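# Pull out the right-side yellow rod and turn it flat

## Task

Find the yellow rod closest to the right arm, draw it outward until it stops, rotate it by 90 degrees so its player figures end up horizontal, and finish with neither gripper (nor its camera cable) in contact with the rod.

## Robot and tools

Robot: two six-joint arms, left_arm and right_arm, each with a parallel two-finger gripper and a fisheye camera on the wrist (cam_left_wrist, cam_right_wrist, both 672x504). The scene frame has its origin on the table top halfway between the nominal bases, +z up, +x out over the table, and left_arm on the +y side. These arm names do not correspond to image sides. Calibrated bases: left_arm at (-0.028, +0.289, +0.027) m, right_arm at (-0.040, -0.349, +0.007) m, both nearly unrotated about z. Each arm reports its hand pose (end_effector_position in metres, end_effector_quat_wxyz) in its own base frame. That point sits between the finger pads, about 1 cm back from the tips. The fingers point along the gripper's +z and open along its y. Reported poses can be a few centimetres off, worse at long reach.

Joint order: every row and every per-joint list uses the same order for each arm: wrist pitch (joint4), shoulder (joint2), wrist yaw (joint5), wrist roll (joint6), elbow (joint3), waist (joint1). In a row, the gripper opening comes after these six. Stated ranges in rad: waist -2.618..3.054, shoulder 0..3.142, elbow 0..3.142, wrist pitch -1.571..1.571, wrist yaw -1.571..1.571, wrist roll -2.094..2.094. The true ends may differ from these by up to 0.059 rad.

Row format: one flat list of 14 numbers, each in [-1, 1]. The first seven belong to left_arm (six joint numbers, then opening) and the last seven to right_arm, even when only one arm moves. Joint numbers are scaled offsets, not poses. A value of 1.0 stands for 2.224 rad on waist, shoulder and elbow, and 8.485 rad on the three wrist joints. They are measured from the Joint targets as they stood when the action (or move) began, not from the previous row, so sending the same offset again moves the arm further. A 0 means hold the current targets. Opening is absolute: +1 fully open, -1 closed. To keep a gripper unchanged, resend its current value, because 0 commands it half-open.

execute_actions(actions, cameras): actions is a list of up to 15 actions. Each action is a list of up to 15 rows, one per 1/30 s step, and the last row is held until the action's 15 steps are used. An action is rejected for both arms if it would push a joint more than 0.059 rad beyond its range. A malformed first action, or one that fails this check, rejects the whole call. Passing an empty list just returns the current state. cameras selects which images come back: omit, null or ["all"] for all, [] for none, and an unknown name makes the call invalid.

move(target, speed, blend, opening_speed, blocking, cameras): target is either one 14-number row or a list of up to 15 rows. All rows are offsets from the same starting Joint targets, using the row scaling above. speed is the top speed in rad/s of whichever joint has the farthest to go, from 0.01 to 12.57 (default 0.5), given as one number or one per target. blend (rad) rounds the corners at intermediate targets. opening_speed (0.2 or more, per second on the -1..+1 scale) makes finger changes gradual. blocking=false returns after about 0.5 s while the move keeps going. Moves do not avoid obstacles or the other arm. A faster move, or a target set deeper past a contact, hits and presses harder. The result adds a "move:" line: done, off_target (came to rest more than 0.035 rad from target), moving, held or fault, plus limits=held when steps were withheld.

wait(seconds 0..10) lets time pass while a move continues. stop brakes a running move and needs room to do so. zoom_image(camera, region [x0,y0,x1,y1], at most 504x504 px) gives a closer look at the latest image from a wrist camera. read_manual returns licence text only. finished_scene(scene) ends the scene with the current scene's number and cannot be undone.

Results: Joint positions and Joint velocities list each arm's joints in the order above (rad, rad/s), then the pad gap (m; 0.094 when fully open). "within noise" means the arm is still. Joint targets are the base for your next offsets. Joint torques follow the same order, include gravity, have offsets and noise, and wrap at ±28 N m for entries 2, 5 and 6. grip_measured uses the opening scale and can read slightly wide when empty. Calls that run actions also list joint positions at some steps. Other lines to watch: "joint sent to its limit", "joint command not followed" (the clearance check altered targets), MOTOR HOT, and OVER-TEMPERATURE FAULT (the arm folds up and stays idle). Camera calibration gives a fisheye K, D and the wrist camera pose relative to its arm's base.

Cautions: per-step target lead is limited, and targets that would put the hand more than 200 mm away get scaled back, so large moves take several actions. If an arm gets stuck pressing, command its targets back past its measured positions. Avoid contact between the arms, including one gripper closing on the other's fingers. Avoid fast impacts, hard pushes, and releasing anything that is still moving. Avoid holding an outstretched or straining pose for long, since motors heat up. The wrist camera cable counts as touching, so pull the hand clear of the rod at the end.

Each tool is called after ">>>" as name([rows], argument=value, ...), one row to a line, values as JSON.

## Session

>>> execute_actions(actions=[])

Scene clock: 0.00 s.
left_arm: end_effector_position=(+0.4007, +0.0076, +0.1253) grip_measured=+1.000 end_effector_quat_wxyz=(+0.625, -0.028, +0.778, +0.057) | right_arm: end_effector_position=(+0.3999, -0.0295, +0.1148) grip_measured=+1.000 end_effector_quat_wxyz=(+0.608, +0.063, +0.791, -0.024)
Joint names: [wrist pitch, shoulder, wrist yaw, wrist roll, elbow, waist]
Joint positions: left_arm=[0.966 1.539 -0.191 0.014 0.356 -0.068 0.094] | right_arm=[0.914 1.54 0.071 0.059 0.363 -0.045 0.094]
Joint velocities: within noise
Joint torques (N m): no reading
Heat: left arm: 47 °C; right arm: 43 °C.
Joint targets: left_arm=[0.959 1.536 -0.192 0.014 0.359 -0.068] | right_arm=[0.904 1.537 0.071 0.060 0.366 -0.045]
Tool commands: left_gripper/opening=+1.0 right_gripper/opening=+1.0

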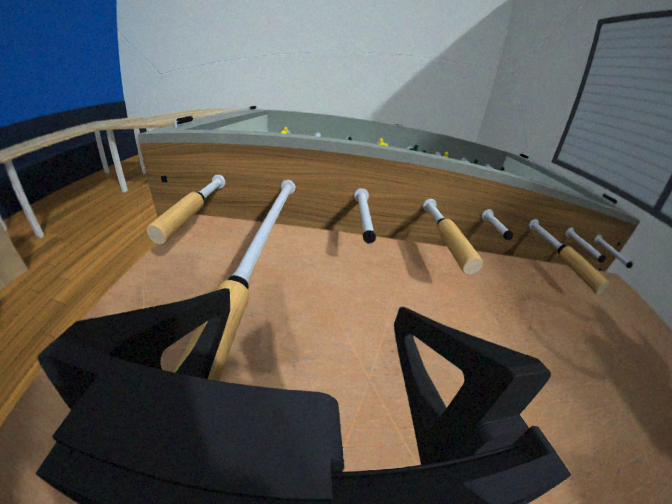

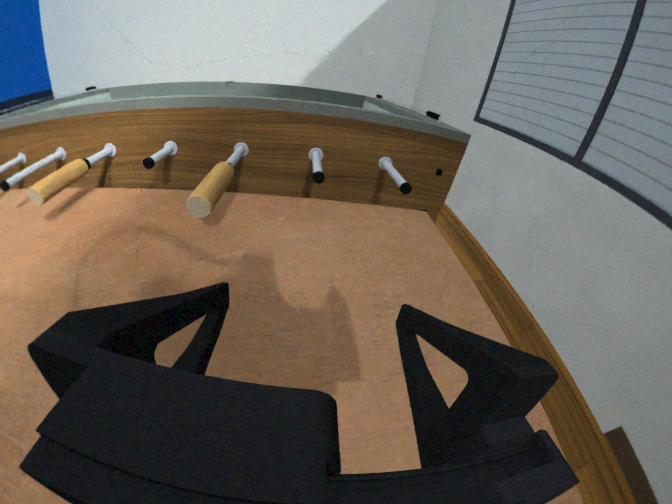

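>>> zoom_image(camera="cam_left_wrist", region=[200, 80, 660, 300])

>>> zoom_image(camera="cam_right_wrist", region=[0, 60, 460, 280])

Scaled by 1.096 from the camera's 672x504 image, which has a finer 960x720 frame.

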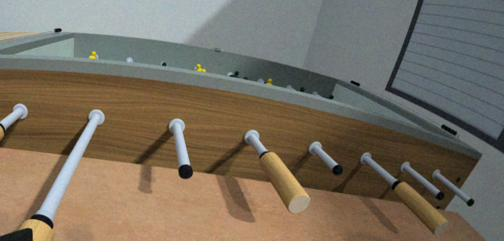

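Scaled by 1.096 from the camera's 672x504 image, which has a finer 960x720 frame.

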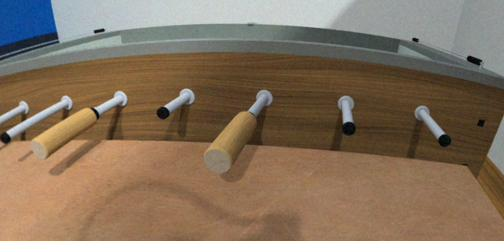

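>>> move(target=[0,0,0,0,0,0,1,0.0626,0.3705,0.0308,-0.0071,0.2518,0.1553,1], speed=0.7)

Scene clock: 80.60 s.
left_arm: end_effector_position=(+0.4007, +0.0076, +0.1253) grip_measured=+1.000 end_effector_quat_wxyz=(+0.625, -0.028, +0.778, +0.057) | right_arm: end_effector_position=(+0.5284, +0.1040, +0.0671) grip_measured=+1.000 end_effector_quat_wxyz=(+0.699, +0.010, +0.715, -0.012)
Joint names: [wrist pitch, shoulder, wrist yaw, wrist roll, elbow, waist]
Joint positions: left_arm=[0.966 1.539 -0.191 0.014 0.356 -0.068 0.094] | right_arm=[1.413 2.344 0.331 0.004 0.908 0.3 0.094]
Joint velocities: within noise
Joint torques (N m): left_arm=[1.86 -6.38 -0.04 0.01 5.34 -0.05] | right_arm=[1.92 -8.13 0.07 -0.01 5.34 0.06]
Heat: left arm: 46 °C; right arm: 44 °C.
Joint targets: left_arm=[0.959 1.536 -0.192 0.014 0.359 -0.068] | right_arm=[1.435 2.362 0.332 0.000 0.926 0.301]
move: done
camera_calibration:
cam_right_wrist: T_world_to_cam=[[-0.0753502, -0.980188, 0.183179, 0.120134], [-0.423565, -0.134843, -0.895773, 0.330578], [0.902726, -0.145085, -0.405013, -0.316988], [0, 0, 0, 1]] pos_world=[0.435227, 0.11634, 0.145732]

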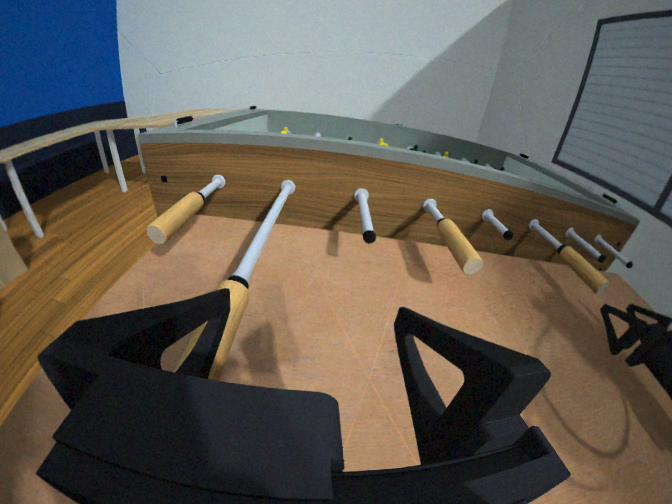

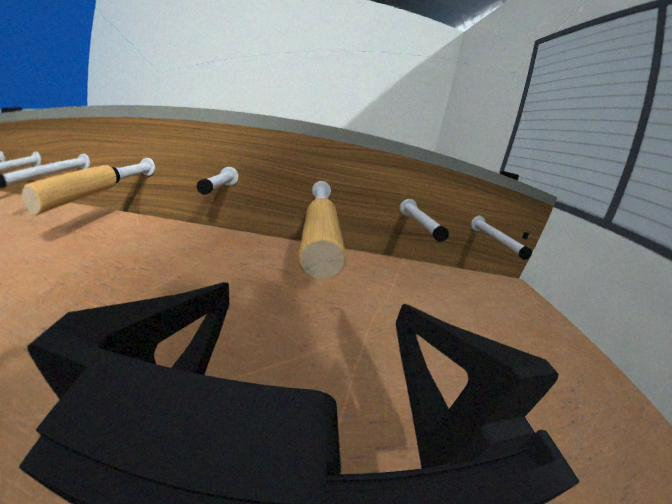

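>>> move([
  [0,0,0,0,0,0,1,-0.0447,0.1097,-0.0098,0,0.2808,-0.0377,1],
  [0,0,0,0,0,0,1,-0.0447,0.1097,-0.0098,0,0.2808,-0.0377,-1],
], opening_speed=1.5)

Scene clock: 102.10 s.
left_arm: end_effector_position=(+0.4007, +0.0076, +0.1253) grip_measured=+1.000 end_effector_quat_wxyz=(+0.625, -0.028, +0.778, +0.057) | right_arm: end_effector_position=(+0.6528, +0.1028, +0.0801) grip_measured=-0.310 end_effector_quat_wxyz=(+0.711, +0.014, +0.702, -0.010)
Joint names: [wrist pitch, shoulder, wrist yaw, wrist roll, elbow, waist]
Joint positions: left_arm=[0.966 1.539 -0.191 0.014 0.356 -0.068 0.094] | right_arm=[1.065 2.577 0.258 0.002 1.525 0.223 0.032]
Joint velocities: within noise
Joint torques (N m): left_arm=[1.83 -6.37 -0.05 0 5.34 0.01] | right_arm=[1.63 -10.25 -0.05 -0.02 7.77 -0.57]
Heat: left arm: 45 °C; right arm: 45 °C.
Joint targets: left_arm=[0.959 1.536 -0.192 0.014 0.359 -0.068] | right_arm=[1.056 2.605 0.249 0.000 1.551 0.217]
move: done
camera_calibration:
cam_right_wrist: T_world_to_cam=[[-0.0849909, -0.981337, 0.172494, 0.133188], [-0.391919, -0.12624, -0.911298, 0.374433], [0.916066, -0.145056, -0.373875, -0.435316], [0, 0, 0, 1]] pos_world=[0.556845, 0.114825, 0.155492]

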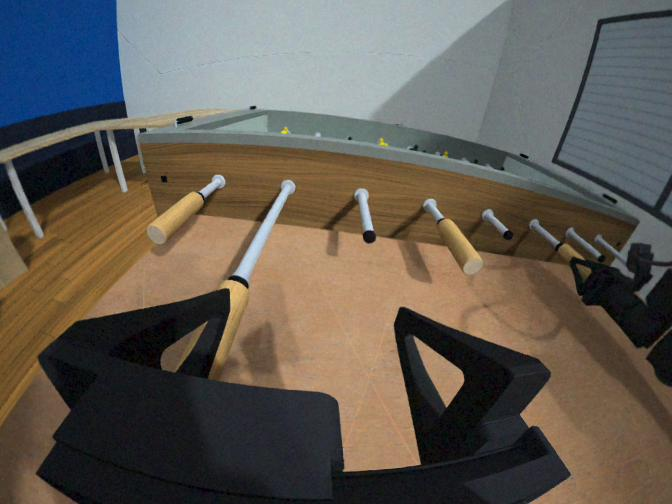

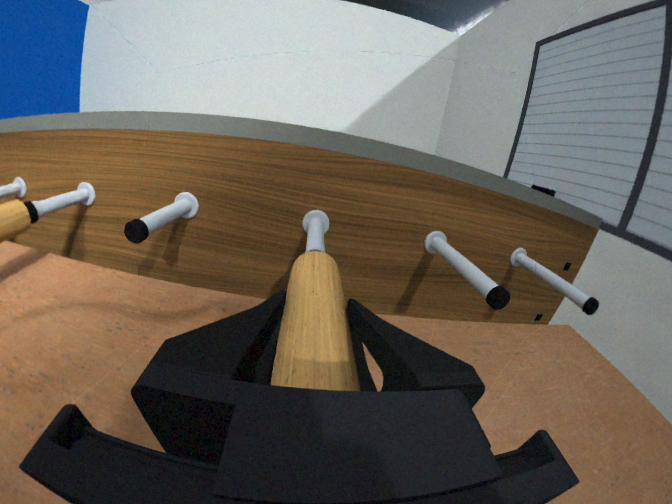

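>>> move(target=[0,0,0,0,0,0,1,-0.0019,-0.0198,0.0006,0.185,-0.0133,0.0022,-1], speed=1)

>>> move([
  [0,0,0,0,0,0,1,0.0293,-0.0822,0.006,0,-0.1942,0.023,-1],
  [0,0,0,0,0,0,1,0.0555,-0.1385,0.0146,0,-0.3503,0.0558,-1],
], speed=0.4, blend=0.1)

Scene clock: 133.27 s.
left_arm: end_effector_position=(+0.4007, +0.0076, +0.1253) grip_measured=+1.000 end_effector_quat_wxyz=(+0.625, -0.028, +0.778, +0.057) | right_arm: end_effector_position=(+0.6539, +0.1016, +0.0779) grip_measured=-0.311 end_effector_quat_wxyz=(+0.509, +0.498, +0.500, +0.493)
Joint names: [wrist pitch, shoulder, wrist yaw, wrist roll, elbow, waist]
Joint positions: left_arm=[0.966 1.539 -0.191 0.014 0.356 -0.068 0.094] | right_arm=[1.056 2.577 0.228 1.553 1.525 0.214 0.032]
Joint velocities: within noise
Joint torques (N m): left_arm=[1.85 -6.32 -0.04 0.01 5.34 -0.08] | right_arm=[1.58 -13.7 0.33 0.26 5.5 0.72]
Heat: left arm: 45 °C; right arm: 46 °C.
Joint targets: left_arm=[0.959 1.536 -0.192 0.014 0.359 -0.068] | right_arm=[1.040 2.561 0.254 1.569 1.521 0.221]
move: done
camera_calibration:
cam_right_wrist: T_world_to_cam=[[-0.0481928, -0.194158, -0.979786, 0.118262], [-0.385111, 0.908695, -0.161128, 0.204766], [0.921611, 0.369561, -0.118565, -0.513165], [0, 0, 0, 1]] pos_world=[0.557496, 0.0265375, 0.088022]

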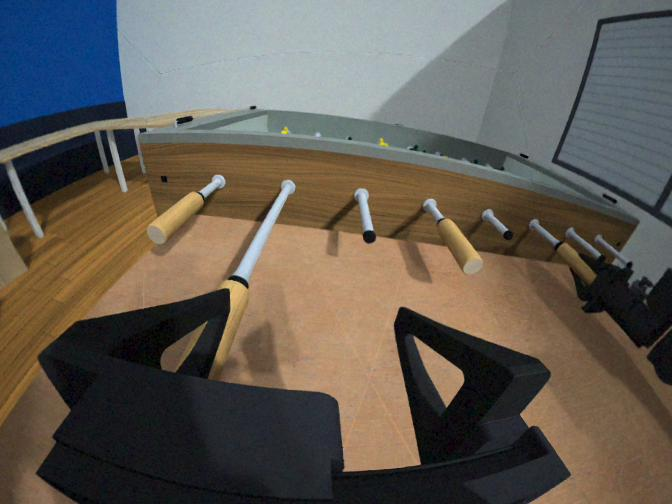

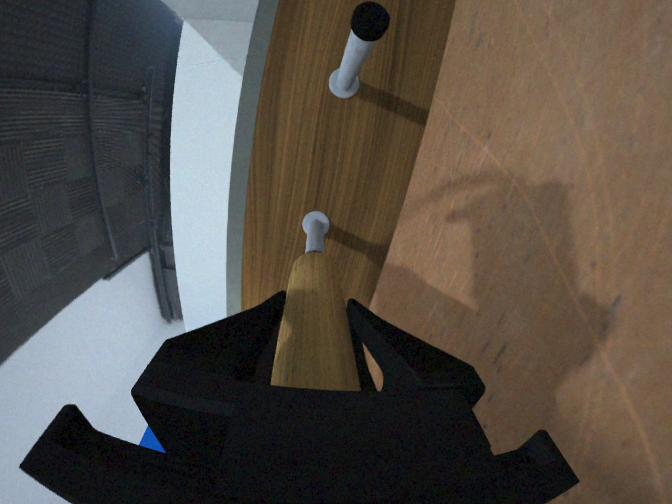

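Scene clock: 135.50 s.
left_arm: end_effector_position=(+0.4007, +0.0076, +0.1253) grip_measured=+1.000 end_effector_quat_wxyz=(+0.625, -0.028, +0.778, +0.057) | right_arm: end_effector_position=(+0.5114, +0.1018, +0.0728) grip_measured=-0.309 end_effector_quat_wxyz=(+0.504, +0.505, +0.506, +0.484)
Joint names: [wrist pitch, shoulder, wrist yaw, wrist roll, elbow, waist]
Joint positions: left_arm=[0.966 1.539 -0.191 0.014 0.356 -0.068 0.094] | right_arm=[1.448 2.296 0.321 1.556 0.824 0.303 0.032]
Joint velocities: within noise
Joint torques (N m): left_arm=[1.84 -6.34 -0.04 0.01 5.31 -0.03] | right_arm=[2.28 -12.55 0.66 0.15 -2.35 3.86]
Heat: left arm: 45 °C; right arm: 46 °C.
Joint targets: left_arm=[0.959 1.536 -0.192 0.014 0.359 -0.068] | right_arm=[1.510 2.253 0.378 1.570 0.742 0.346]
move: off_target (right_arm); right_arm: the elbow is farthest, 0.083 rad from its target
camera_calibration:
cam_right_wrist: T_world_to_cam=[[-0.0743443, -0.198176, -0.977343, 0.120075], [-0.385362, 0.909632, -0.155132, 0.148413], [0.919766, 0.365098, -0.143995, -0.379225], [0, 0, 0, 1]] pos_world=[0.414918, 0.0272493, 0.085771]

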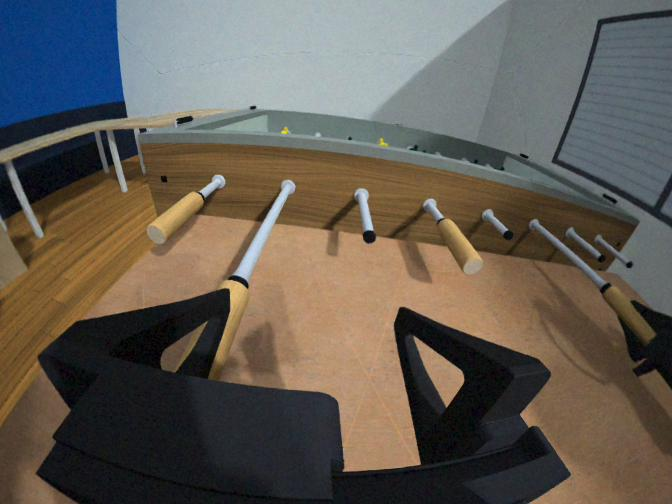

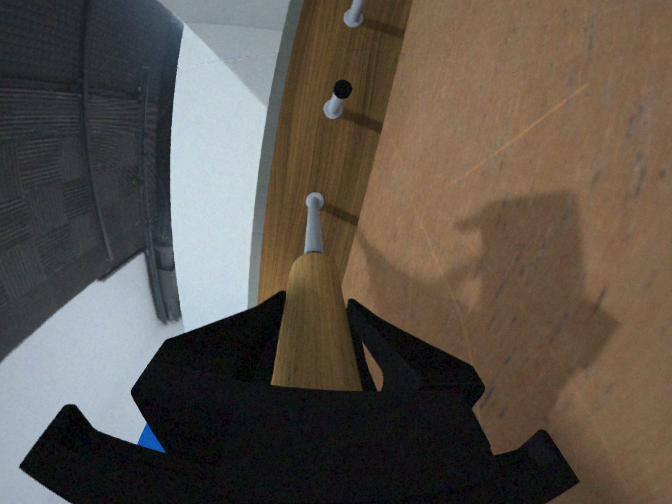

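>>> move([
  [0,0,0,0,0,0,1,-0.0065,0.0283,-0.0067,0,0.0459,-0.0193,-1],
  [0,0,0,0,0,0,1,-0.0065,0.0283,-0.0067,0,0.0459,-0.0193,0.9],
], speed=0.4, opening_speed=2)

>>> move(target=[0,0,0,0,0,0,1,0.0065,-0.1376,0.0168,0,-0.2131,0.0641,0.9], speed=0.6)

Scene clock: 158.80 s.
left_arm: end_effector_position=(+0.4007, +0.0076, +0.1253) grip_measured=+1.000 end_effector_quat_wxyz=(+0.625, -0.028, +0.778, +0.057) | right_arm: end_effector_position=(+0.5137, +0.1016, +0.0704) grip_measured=+0.897 end_effector_quat_wxyz=(+0.500, +0.508, +0.506, +0.485)
Joint names: [wrist pitch, shoulder, wrist yaw, wrist roll, elbow, waist]
Joint positions: left_arm=[0.966 1.539 -0.191 0.014 0.356 -0.068 0.094] | right_arm=[1.438 2.302 0.316 1.567 0.834 0.299 0.089]
Joint velocities: within noise
Joint torques (N m): left_arm=[1.84 -6.28 -0.04 0.01 5.35 -0.09] | right_arm=[1.88 -7.99 0.1 0.03 4.49 0.35]
Heat: left arm: 45 °C; right arm: 48 °C.
Joint targets: left_arm=[0.959 1.536 -0.192 0.014 0.359 -0.068] | right_arm=[1.456 2.316 0.321 1.569 0.844 0.303]
move: done
camera_calibration:
cam_right_wrist: T_world_to_cam=[[-0.079987, -0.189625, -0.978593, 0.119943], [-0.38774, 0.910339, -0.144707, 0.149603], [0.918292, 0.367865, -0.146341, -0.381065], [0, 0, 0, 1]] pos_world=[0.417529, 0.0267357, 0.0832591]

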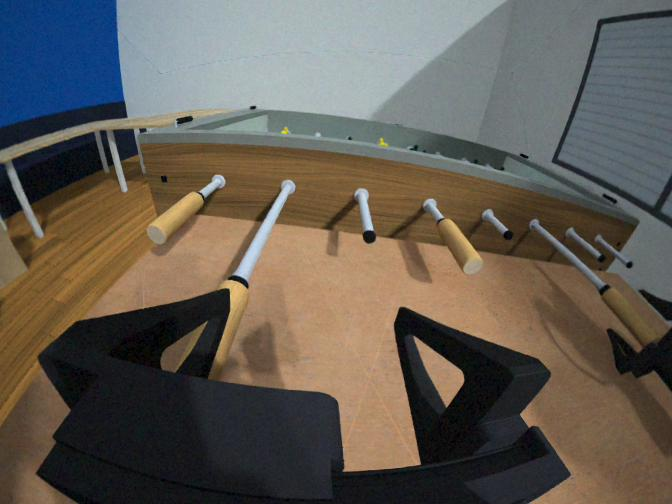

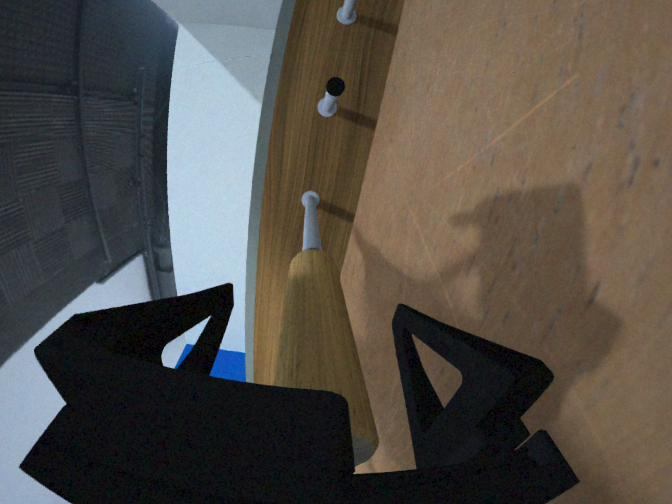

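Scene clock: 160.23 s.
left_arm: end_effector_position=(+0.4007, +0.0076, +0.1253) grip_measured=+1.000 end_effector_quat_wxyz=(+0.625, -0.028, +0.778, +0.057) | right_arm: end_effector_position=(+0.3988, +0.1019, +0.0635) grip_measured=+0.898 end_effector_quat_wxyz=(+0.479, +0.523, +0.558, +0.431)
Joint names: [wrist pitch, shoulder, wrist yaw, wrist roll, elbow, waist]
Joint positions: left_arm=[0.966 1.539 -0.191 0.014 0.356 -0.068 0.094] | right_arm=[1.455 2.026 0.452 1.57 0.381 0.438 0.089]
Joint velocities: within noise
Joint torques (N m): left_arm=[1.84 -6.37 -0.05 0.01 5.33 -0.1] | right_arm=[2.2 -7.46 0.15 0 1.94 0.69]
Heat: left arm: 45 °C; right arm: 48 °C.
Joint targets: left_arm=[0.959 1.536 -0.192 0.014 0.359 -0.068] | right_arm=[1.510 2.010 0.464 1.569 0.370 0.445]
move: off_target (right_arm); right_arm: the wrist pitch is farthest, 0.056 rad from its target
camera_calibration:
cam_right_wrist: T_world_to_cam=[[-0.217307, -0.256124, -0.941901, 0.163303], [-0.411407, 0.899096, -0.149568, 0.114711], [0.885168, 0.355002, -0.300752, -0.252226], [0, 0, 0, 1]] pos_world=[0.305942, 0.0282307, 0.0951145]

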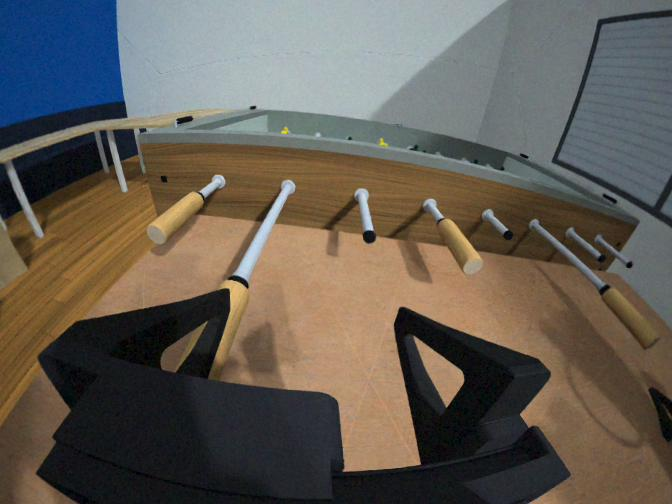

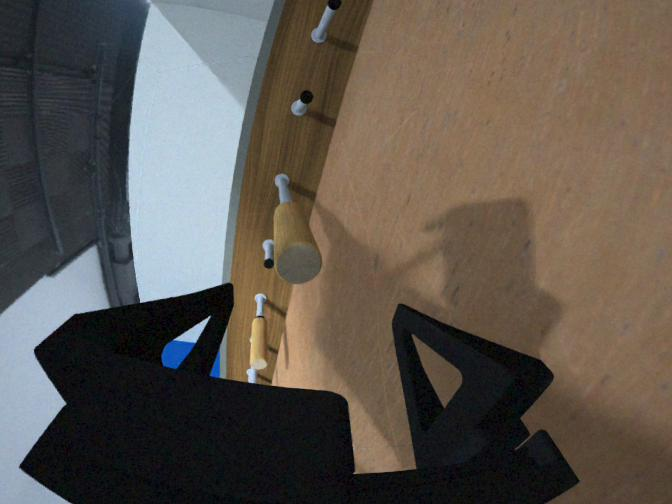

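>>> finished_scene(scene=1)

The scene is finished: the task was done.


## Next scene

The same job, from a new start.

>>> execute_actions(actions=[])

Scene clock: 0.00 s.
left_arm: end_effector_position=(+0.3899, -0.0004, +0.1147) grip_measured=+1.000 end_effector_quat_wxyz=(+0.609, -0.026, +0.793, +0.006) | right_arm: end_effector_position=(+0.3960, -0.0474, +0.1154) grip_measured=+1.000 end_effector_quat_wxyz=(+0.595, +0.094, +0.794, -0.086)
Joint names: [wrist pitch, shoulder, wrist yaw, wrist roll, elbow, waist]
Joint positions: left_arm=[0.911 1.495 -0.08 -0.043 0.322 -0.04 0.094] | right_arm=[0.848 1.518 0.234 0.044 0.38 -0.018 0.094]
Joint velocities: within noise
Joint torques (N m): no reading
Heat: left arm: 43 °C; right arm: 40 °C.
Joint targets: left_arm=[0.899 1.493 -0.081 -0.042 0.324 -0.040] | right_arm=[0.837 1.515 0.234 0.045 0.383 -0.018]
Tool commands: left_gripper/opening=+1.0 right_gripper/opening=+1.0
camera_calibration:
cam_left_wrist: T_world_to_cam=[[0.0222135, -0.980285, 0.196335, -0.0420869], [-0.593611, -0.170951, -0.786385, 0.357186], [0.804446, -0.0990782, -0.585705, -0.125405], [0, 0, 0, 1]] pos_world=[0.313846, 0.00737939, 0.215698]
cam_right_wrist: T_world_to_cam=[[-0.244005, -0.947103, 0.208463, 0.0183839], [-0.655393, 0.00260904, -0.755284, 0.379511], [0.714788, -0.320918, -0.621361, -0.108823], [0, 0, 0, 1]] pos_world=[0.331, -0.0185021, 0.215188]

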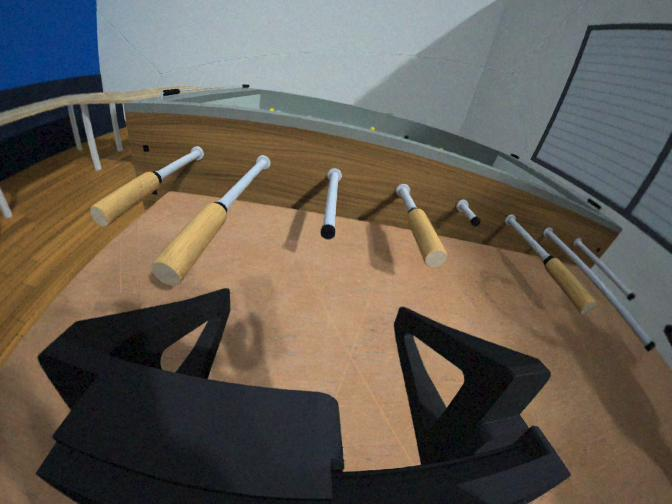

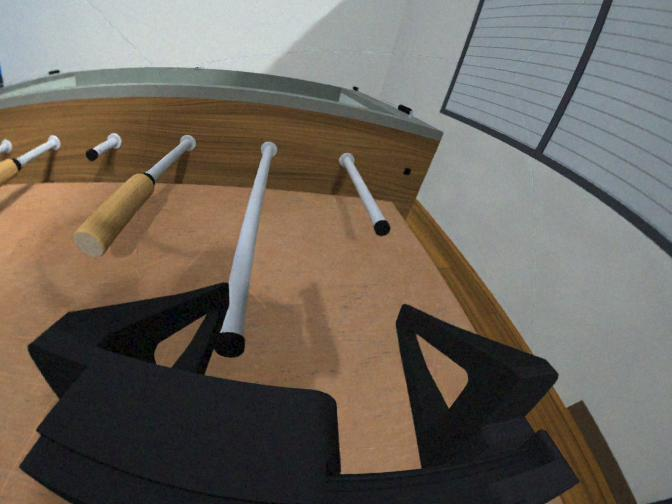

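>>> move([
  [0,0,0,0,0,0,1,0.0321,0.1670,0.0410,-0.0053,0.1412,0.2384,1],
  [0,0,0,0,0,0,1,0.0686,0.3,0.0410,-0.0053,0.135,0.2384,1],
], speed=0.9, blend=0.1)

Scene clock: 45.67 s.
left_arm: end_effector_position=(+0.3899, -0.0004, +0.1147) grip_measured=+1.000 end_effector_quat_wxyz=(+0.609, -0.026, +0.793, +0.006) | right_arm: end_effector_position=(+0.4540, +0.1454, +0.0764) grip_measured=+1.000 end_effector_quat_wxyz=(+0.677, +0.007, +0.735, -0.039)
Joint names: [wrist pitch, shoulder, wrist yaw, wrist roll, elbow, waist]
Joint positions: left_arm=[0.911 1.495 -0.08 -0.043 0.322 -0.04 0.094] | right_arm=[1.396 2.17 0.58 0.003 0.679 0.514 0.094]
Joint velocities: within noise
Joint torques (N m): left_arm=[1.89 -5.74 -0.02 -0.01 5.31 -0.08] | right_arm=[1.89 -7.15 0.1 -0.03 3.77 -0.13]
Heat: left arm: 43 °C; right arm: 42 °C.
Joint targets: left_arm=[0.899 1.493 -0.081 -0.042 0.324 -0.040] | right_arm=[1.419 2.182 0.582 0.000 0.683 0.512]
move: done
camera_calibration:
cam_left_wrist: T_world_to_cam=[[0.0222135, -0.980285, 0.196335, -0.0420869], [-0.593611, -0.170951, -0.786385, 0.357186], [0.804446, -0.0990782, -0.585705, -0.125405], [0, 0, 0, 1]] pos_world=[0.313846, 0.00737939, 0.215698]
cam_right_wrist: T_world_to_cam=[[-0.0968364, -0.968599, 0.228996, 0.158095], [-0.480321, -0.156034, -0.863102, 0.339386], [0.871731, -0.193571, -0.450129, -0.215425], [0, 0, 0, 1]] pos_world=[0.366116, 0.164386, 0.159753]

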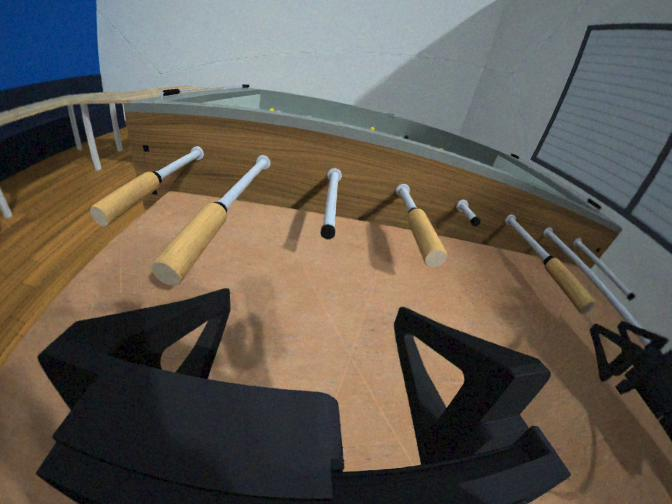

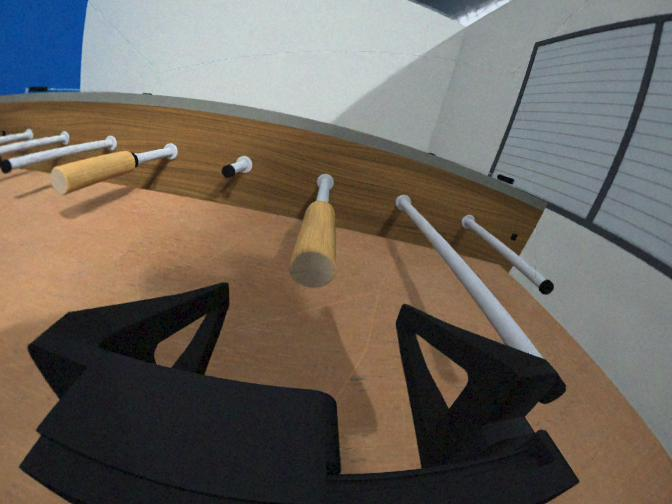

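>>> move([
  [0,0,0,0,0,0,1,-0.0191,0.1112,-0.0155,0,0.2201,-0.0615,1],
  [0,0,0,0,0,0,1,-0.0191,0.1112,-0.0155,0,0.2201,-0.0615,-1],
  [0,0,0,0,0,0,1,-0.0191,0.1112,-0.0155,-0.1851,0.2201,-0.0615,-1],
  [0,0,0,0,0,0,1,0.0047,0.0581,-0.0045,-0.1851,0.0763,-0.0194,-1],
], speed=[0.7,0.7,1.2,0.35], opening_speed=2)

Scene clock: 71.37 s.
left_arm: end_effector_position=(+0.3899, -0.0004, +0.1147) grip_measured=+1.000 end_effector_quat_wxyz=(+0.609, -0.026, +0.793, +0.006) | right_arm: end_effector_position=(+0.4980, +0.1573, +0.0712) grip_measured=-0.332 end_effector_quat_wxyz=(+0.489, -0.488, +0.514, -0.508)
Joint names: [wrist pitch, shoulder, wrist yaw, wrist roll, elbow, waist]
Joint positions: left_arm=[0.911 1.495 -0.08 -0.043 0.322 -0.04 0.094] | right_arm=[1.454 2.336 0.52 -1.561 0.877 0.474 0.031]
Joint velocities: within noise
Joint torques (N m): left_arm=[1.87 -5.76 -0.03 0.02 5.35 -0.02] | right_arm=[1.74 -11.38 0.31 -0.1 1.95 -0.44]
Heat: left arm: 43 °C; right arm: 44 °C.
Joint targets: left_arm=[0.899 1.493 -0.081 -0.042 0.324 -0.040] | right_arm=[1.459 2.311 0.544 -1.571 0.853 0.469]
move: done
camera_calibration:
cam_left_wrist: T_world_to_cam=[[0.0222135, -0.980285, 0.196335, -0.0420869], [-0.593611, -0.170951, -0.786385, 0.357186], [0.804446, -0.0990782, -0.585705, -0.125405], [0, 0, 0, 1]] pos_world=[0.313846, 0.00737939, 0.215698]
cam_right_wrist: T_world_to_cam=[[-0.0372307, 0.172852, 0.984244, -0.0880071], [-0.438928, -0.88766, 0.139287, 0.381054], [0.89775, -0.426827, 0.108918, -0.269854], [0, 0, 0, 1]] pos_world=[0.406241, 0.238277, 0.0629367]

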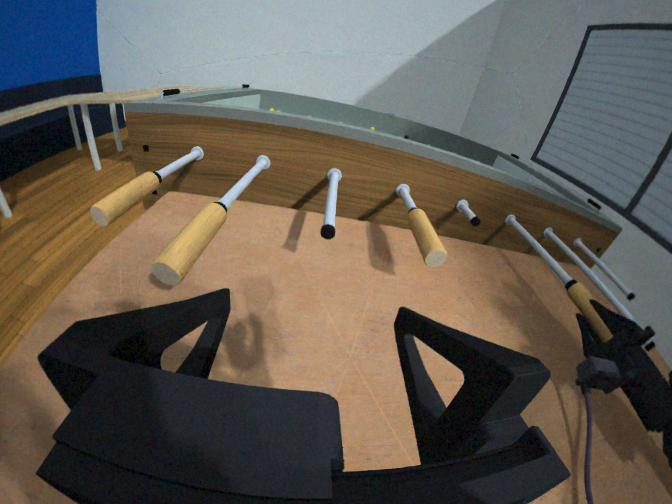

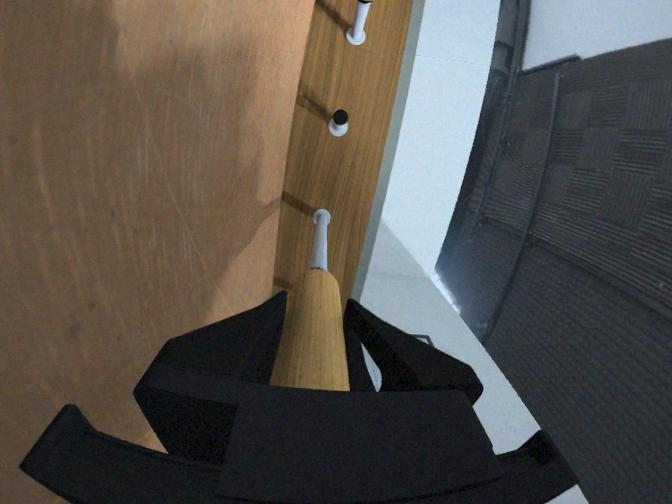

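>>> move(target=[0,0,0,0,0,0,1,0.0113,-0.0188,0.0071,0,-0.0625,0.0336,-1], speed=0.3)

Scene clock: 81.17 s.
left_arm: end_effector_position=(+0.3899, -0.0004, +0.1147) grip_measured=+1.000 end_effector_quat_wxyz=(+0.609, -0.026, +0.793, +0.006) | right_arm: end_effector_position=(+0.4847, +0.1613, +0.0715) grip_measured=-0.332 end_effector_quat_wxyz=(+0.490, -0.496, +0.511, -0.504)
Joint names: [wrist pitch, shoulder, wrist yaw, wrist roll, elbow, waist]
Joint positions: left_arm=[0.911 1.495 -0.08 -0.043 0.322 -0.04 0.094] | right_arm=[1.471 2.309 0.523 -1.562 0.824 0.494 0.031]
Joint velocities: within noise
Joint torques (N m): left_arm=[1.87 -5.76 -0.03 0.03 5.33 -0.08] | right_arm=[2.45 -12.42 0.94 -0.09 -4.72 4.45]
Heat: left arm: 42 °C; right arm: 44 °C.
Joint targets: left_arm=[0.899 1.493 -0.081 -0.042 0.324 -0.040] | right_arm=[1.554 2.270 0.604 -1.571 0.714 0.544]
move: off_target (right_arm); right_arm: the elbow is farthest, 0.110 rad from its target
camera_calibration:
cam_left_wrist: T_world_to_cam=[[0.0222135, -0.980285, 0.196335, -0.0420869], [-0.593611, -0.170951, -0.786385, 0.357186], [0.804446, -0.0990782, -0.585705, -0.125405], [0, 0, 0, 1]] pos_world=[0.313846, 0.00737939, 0.215698]
cam_right_wrist: T_world_to_cam=[[-0.0314581, 0.177975, 0.983532, -0.0930796], [-0.422669, -0.894074, 0.148268, 0.371144], [0.905738, -0.411044, 0.103351, -0.262378], [0, 0, 0, 1]] pos_world=[0.391589, 0.240547, 0.0636347]

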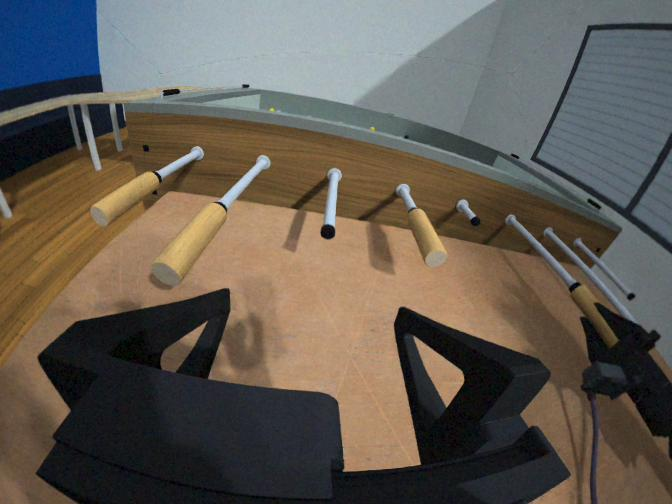

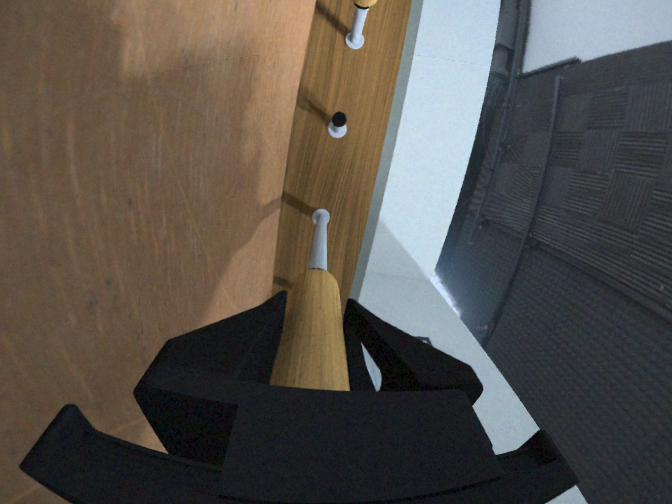

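>>> move([
  [0,0,0,0,0,0,1,-0.0091,0.0247,-0.0095,0,0.0565,-0.0225,-1],
  [0,0,0,0,0,0,1,-0.0091,0.0247,-0.0095,0,0.0565,-0.0225,0.9],
  [0,0,0,0,0,0,1,-0.0073,-0.0739,0.0170,0,-0.09,0.0647,0.9],
], speed=[0.4,0.4,0.6], opening_speed=3)

Scene clock: 102.10 s.
left_arm: end_effector_position=(+0.3899, -0.0004, +0.1147) grip_measured=+1.000 end_effector_quat_wxyz=(+0.609, -0.026, +0.793, +0.006) | right_arm: end_effector_position=(+0.3951, +0.1670, +0.0698) grip_measured=+0.898 end_effector_quat_wxyz=(-0.436, +0.531, -0.517, +0.510)
Joint names: [wrist pitch, shoulder, wrist yaw, wrist roll, elbow, waist]
Joint positions: left_arm=[0.911 1.495 -0.08 -0.043 0.322 -0.04 0.094] | right_arm=[1.461 2.123 0.743 -1.572 0.527 0.682 0.089]
Joint velocities: within noise
Joint torques (N m): left_arm=[1.89 -5.79 -0.02 0 5.3 -0.06] | right_arm=[1.91 -8.58 0.16 0.02 1.95 0.53]
Heat: left arm: 42 °C; right arm: 47 °C.
Joint targets: left_arm=[0.899 1.493 -0.081 -0.042 0.324 -0.040] | right_arm=[1.492 2.105 0.748 -1.570 0.514 0.688]
move: done
camera_calibration:
cam_left_wrist: T_world_to_cam=[[0.0222135, -0.980285, 0.196335, -0.0420869], [-0.593611, -0.170951, -0.786385, 0.357186], [0.804446, -0.0990782, -0.585705, -0.125405], [0, 0, 0, 1]] pos_world=[0.313846, 0.00737939, 0.215698]
cam_right_wrist: T_world_to_cam=[[0.0637507, 0.26462, 0.962243, -0.145882], [-0.431371, -0.862168, 0.265678, 0.328489], [0.899919, -0.432021, 0.0591856, -0.169742], [0, 0, 0, 1]] pos_world=[0.303755, 0.248484, 0.063148]

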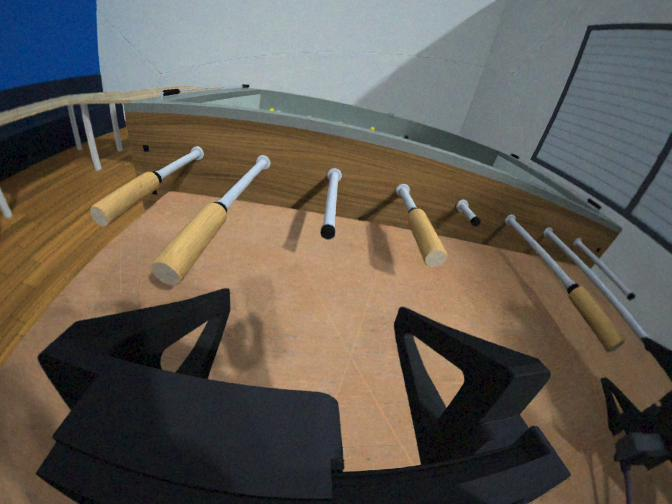

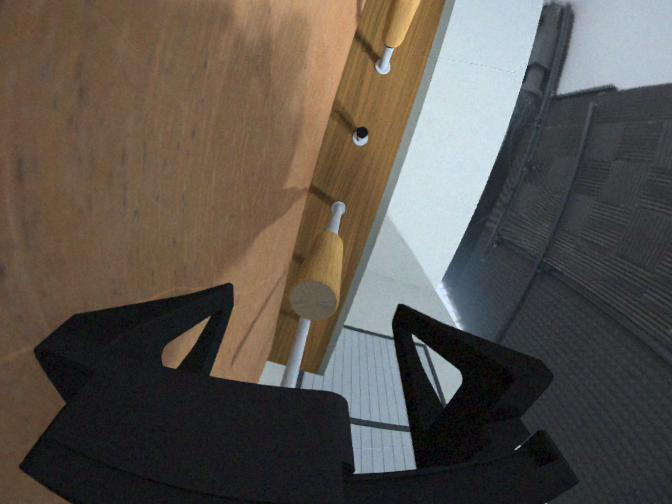

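>>> finished_scene(scene=2)

The scene is finished: the task was done.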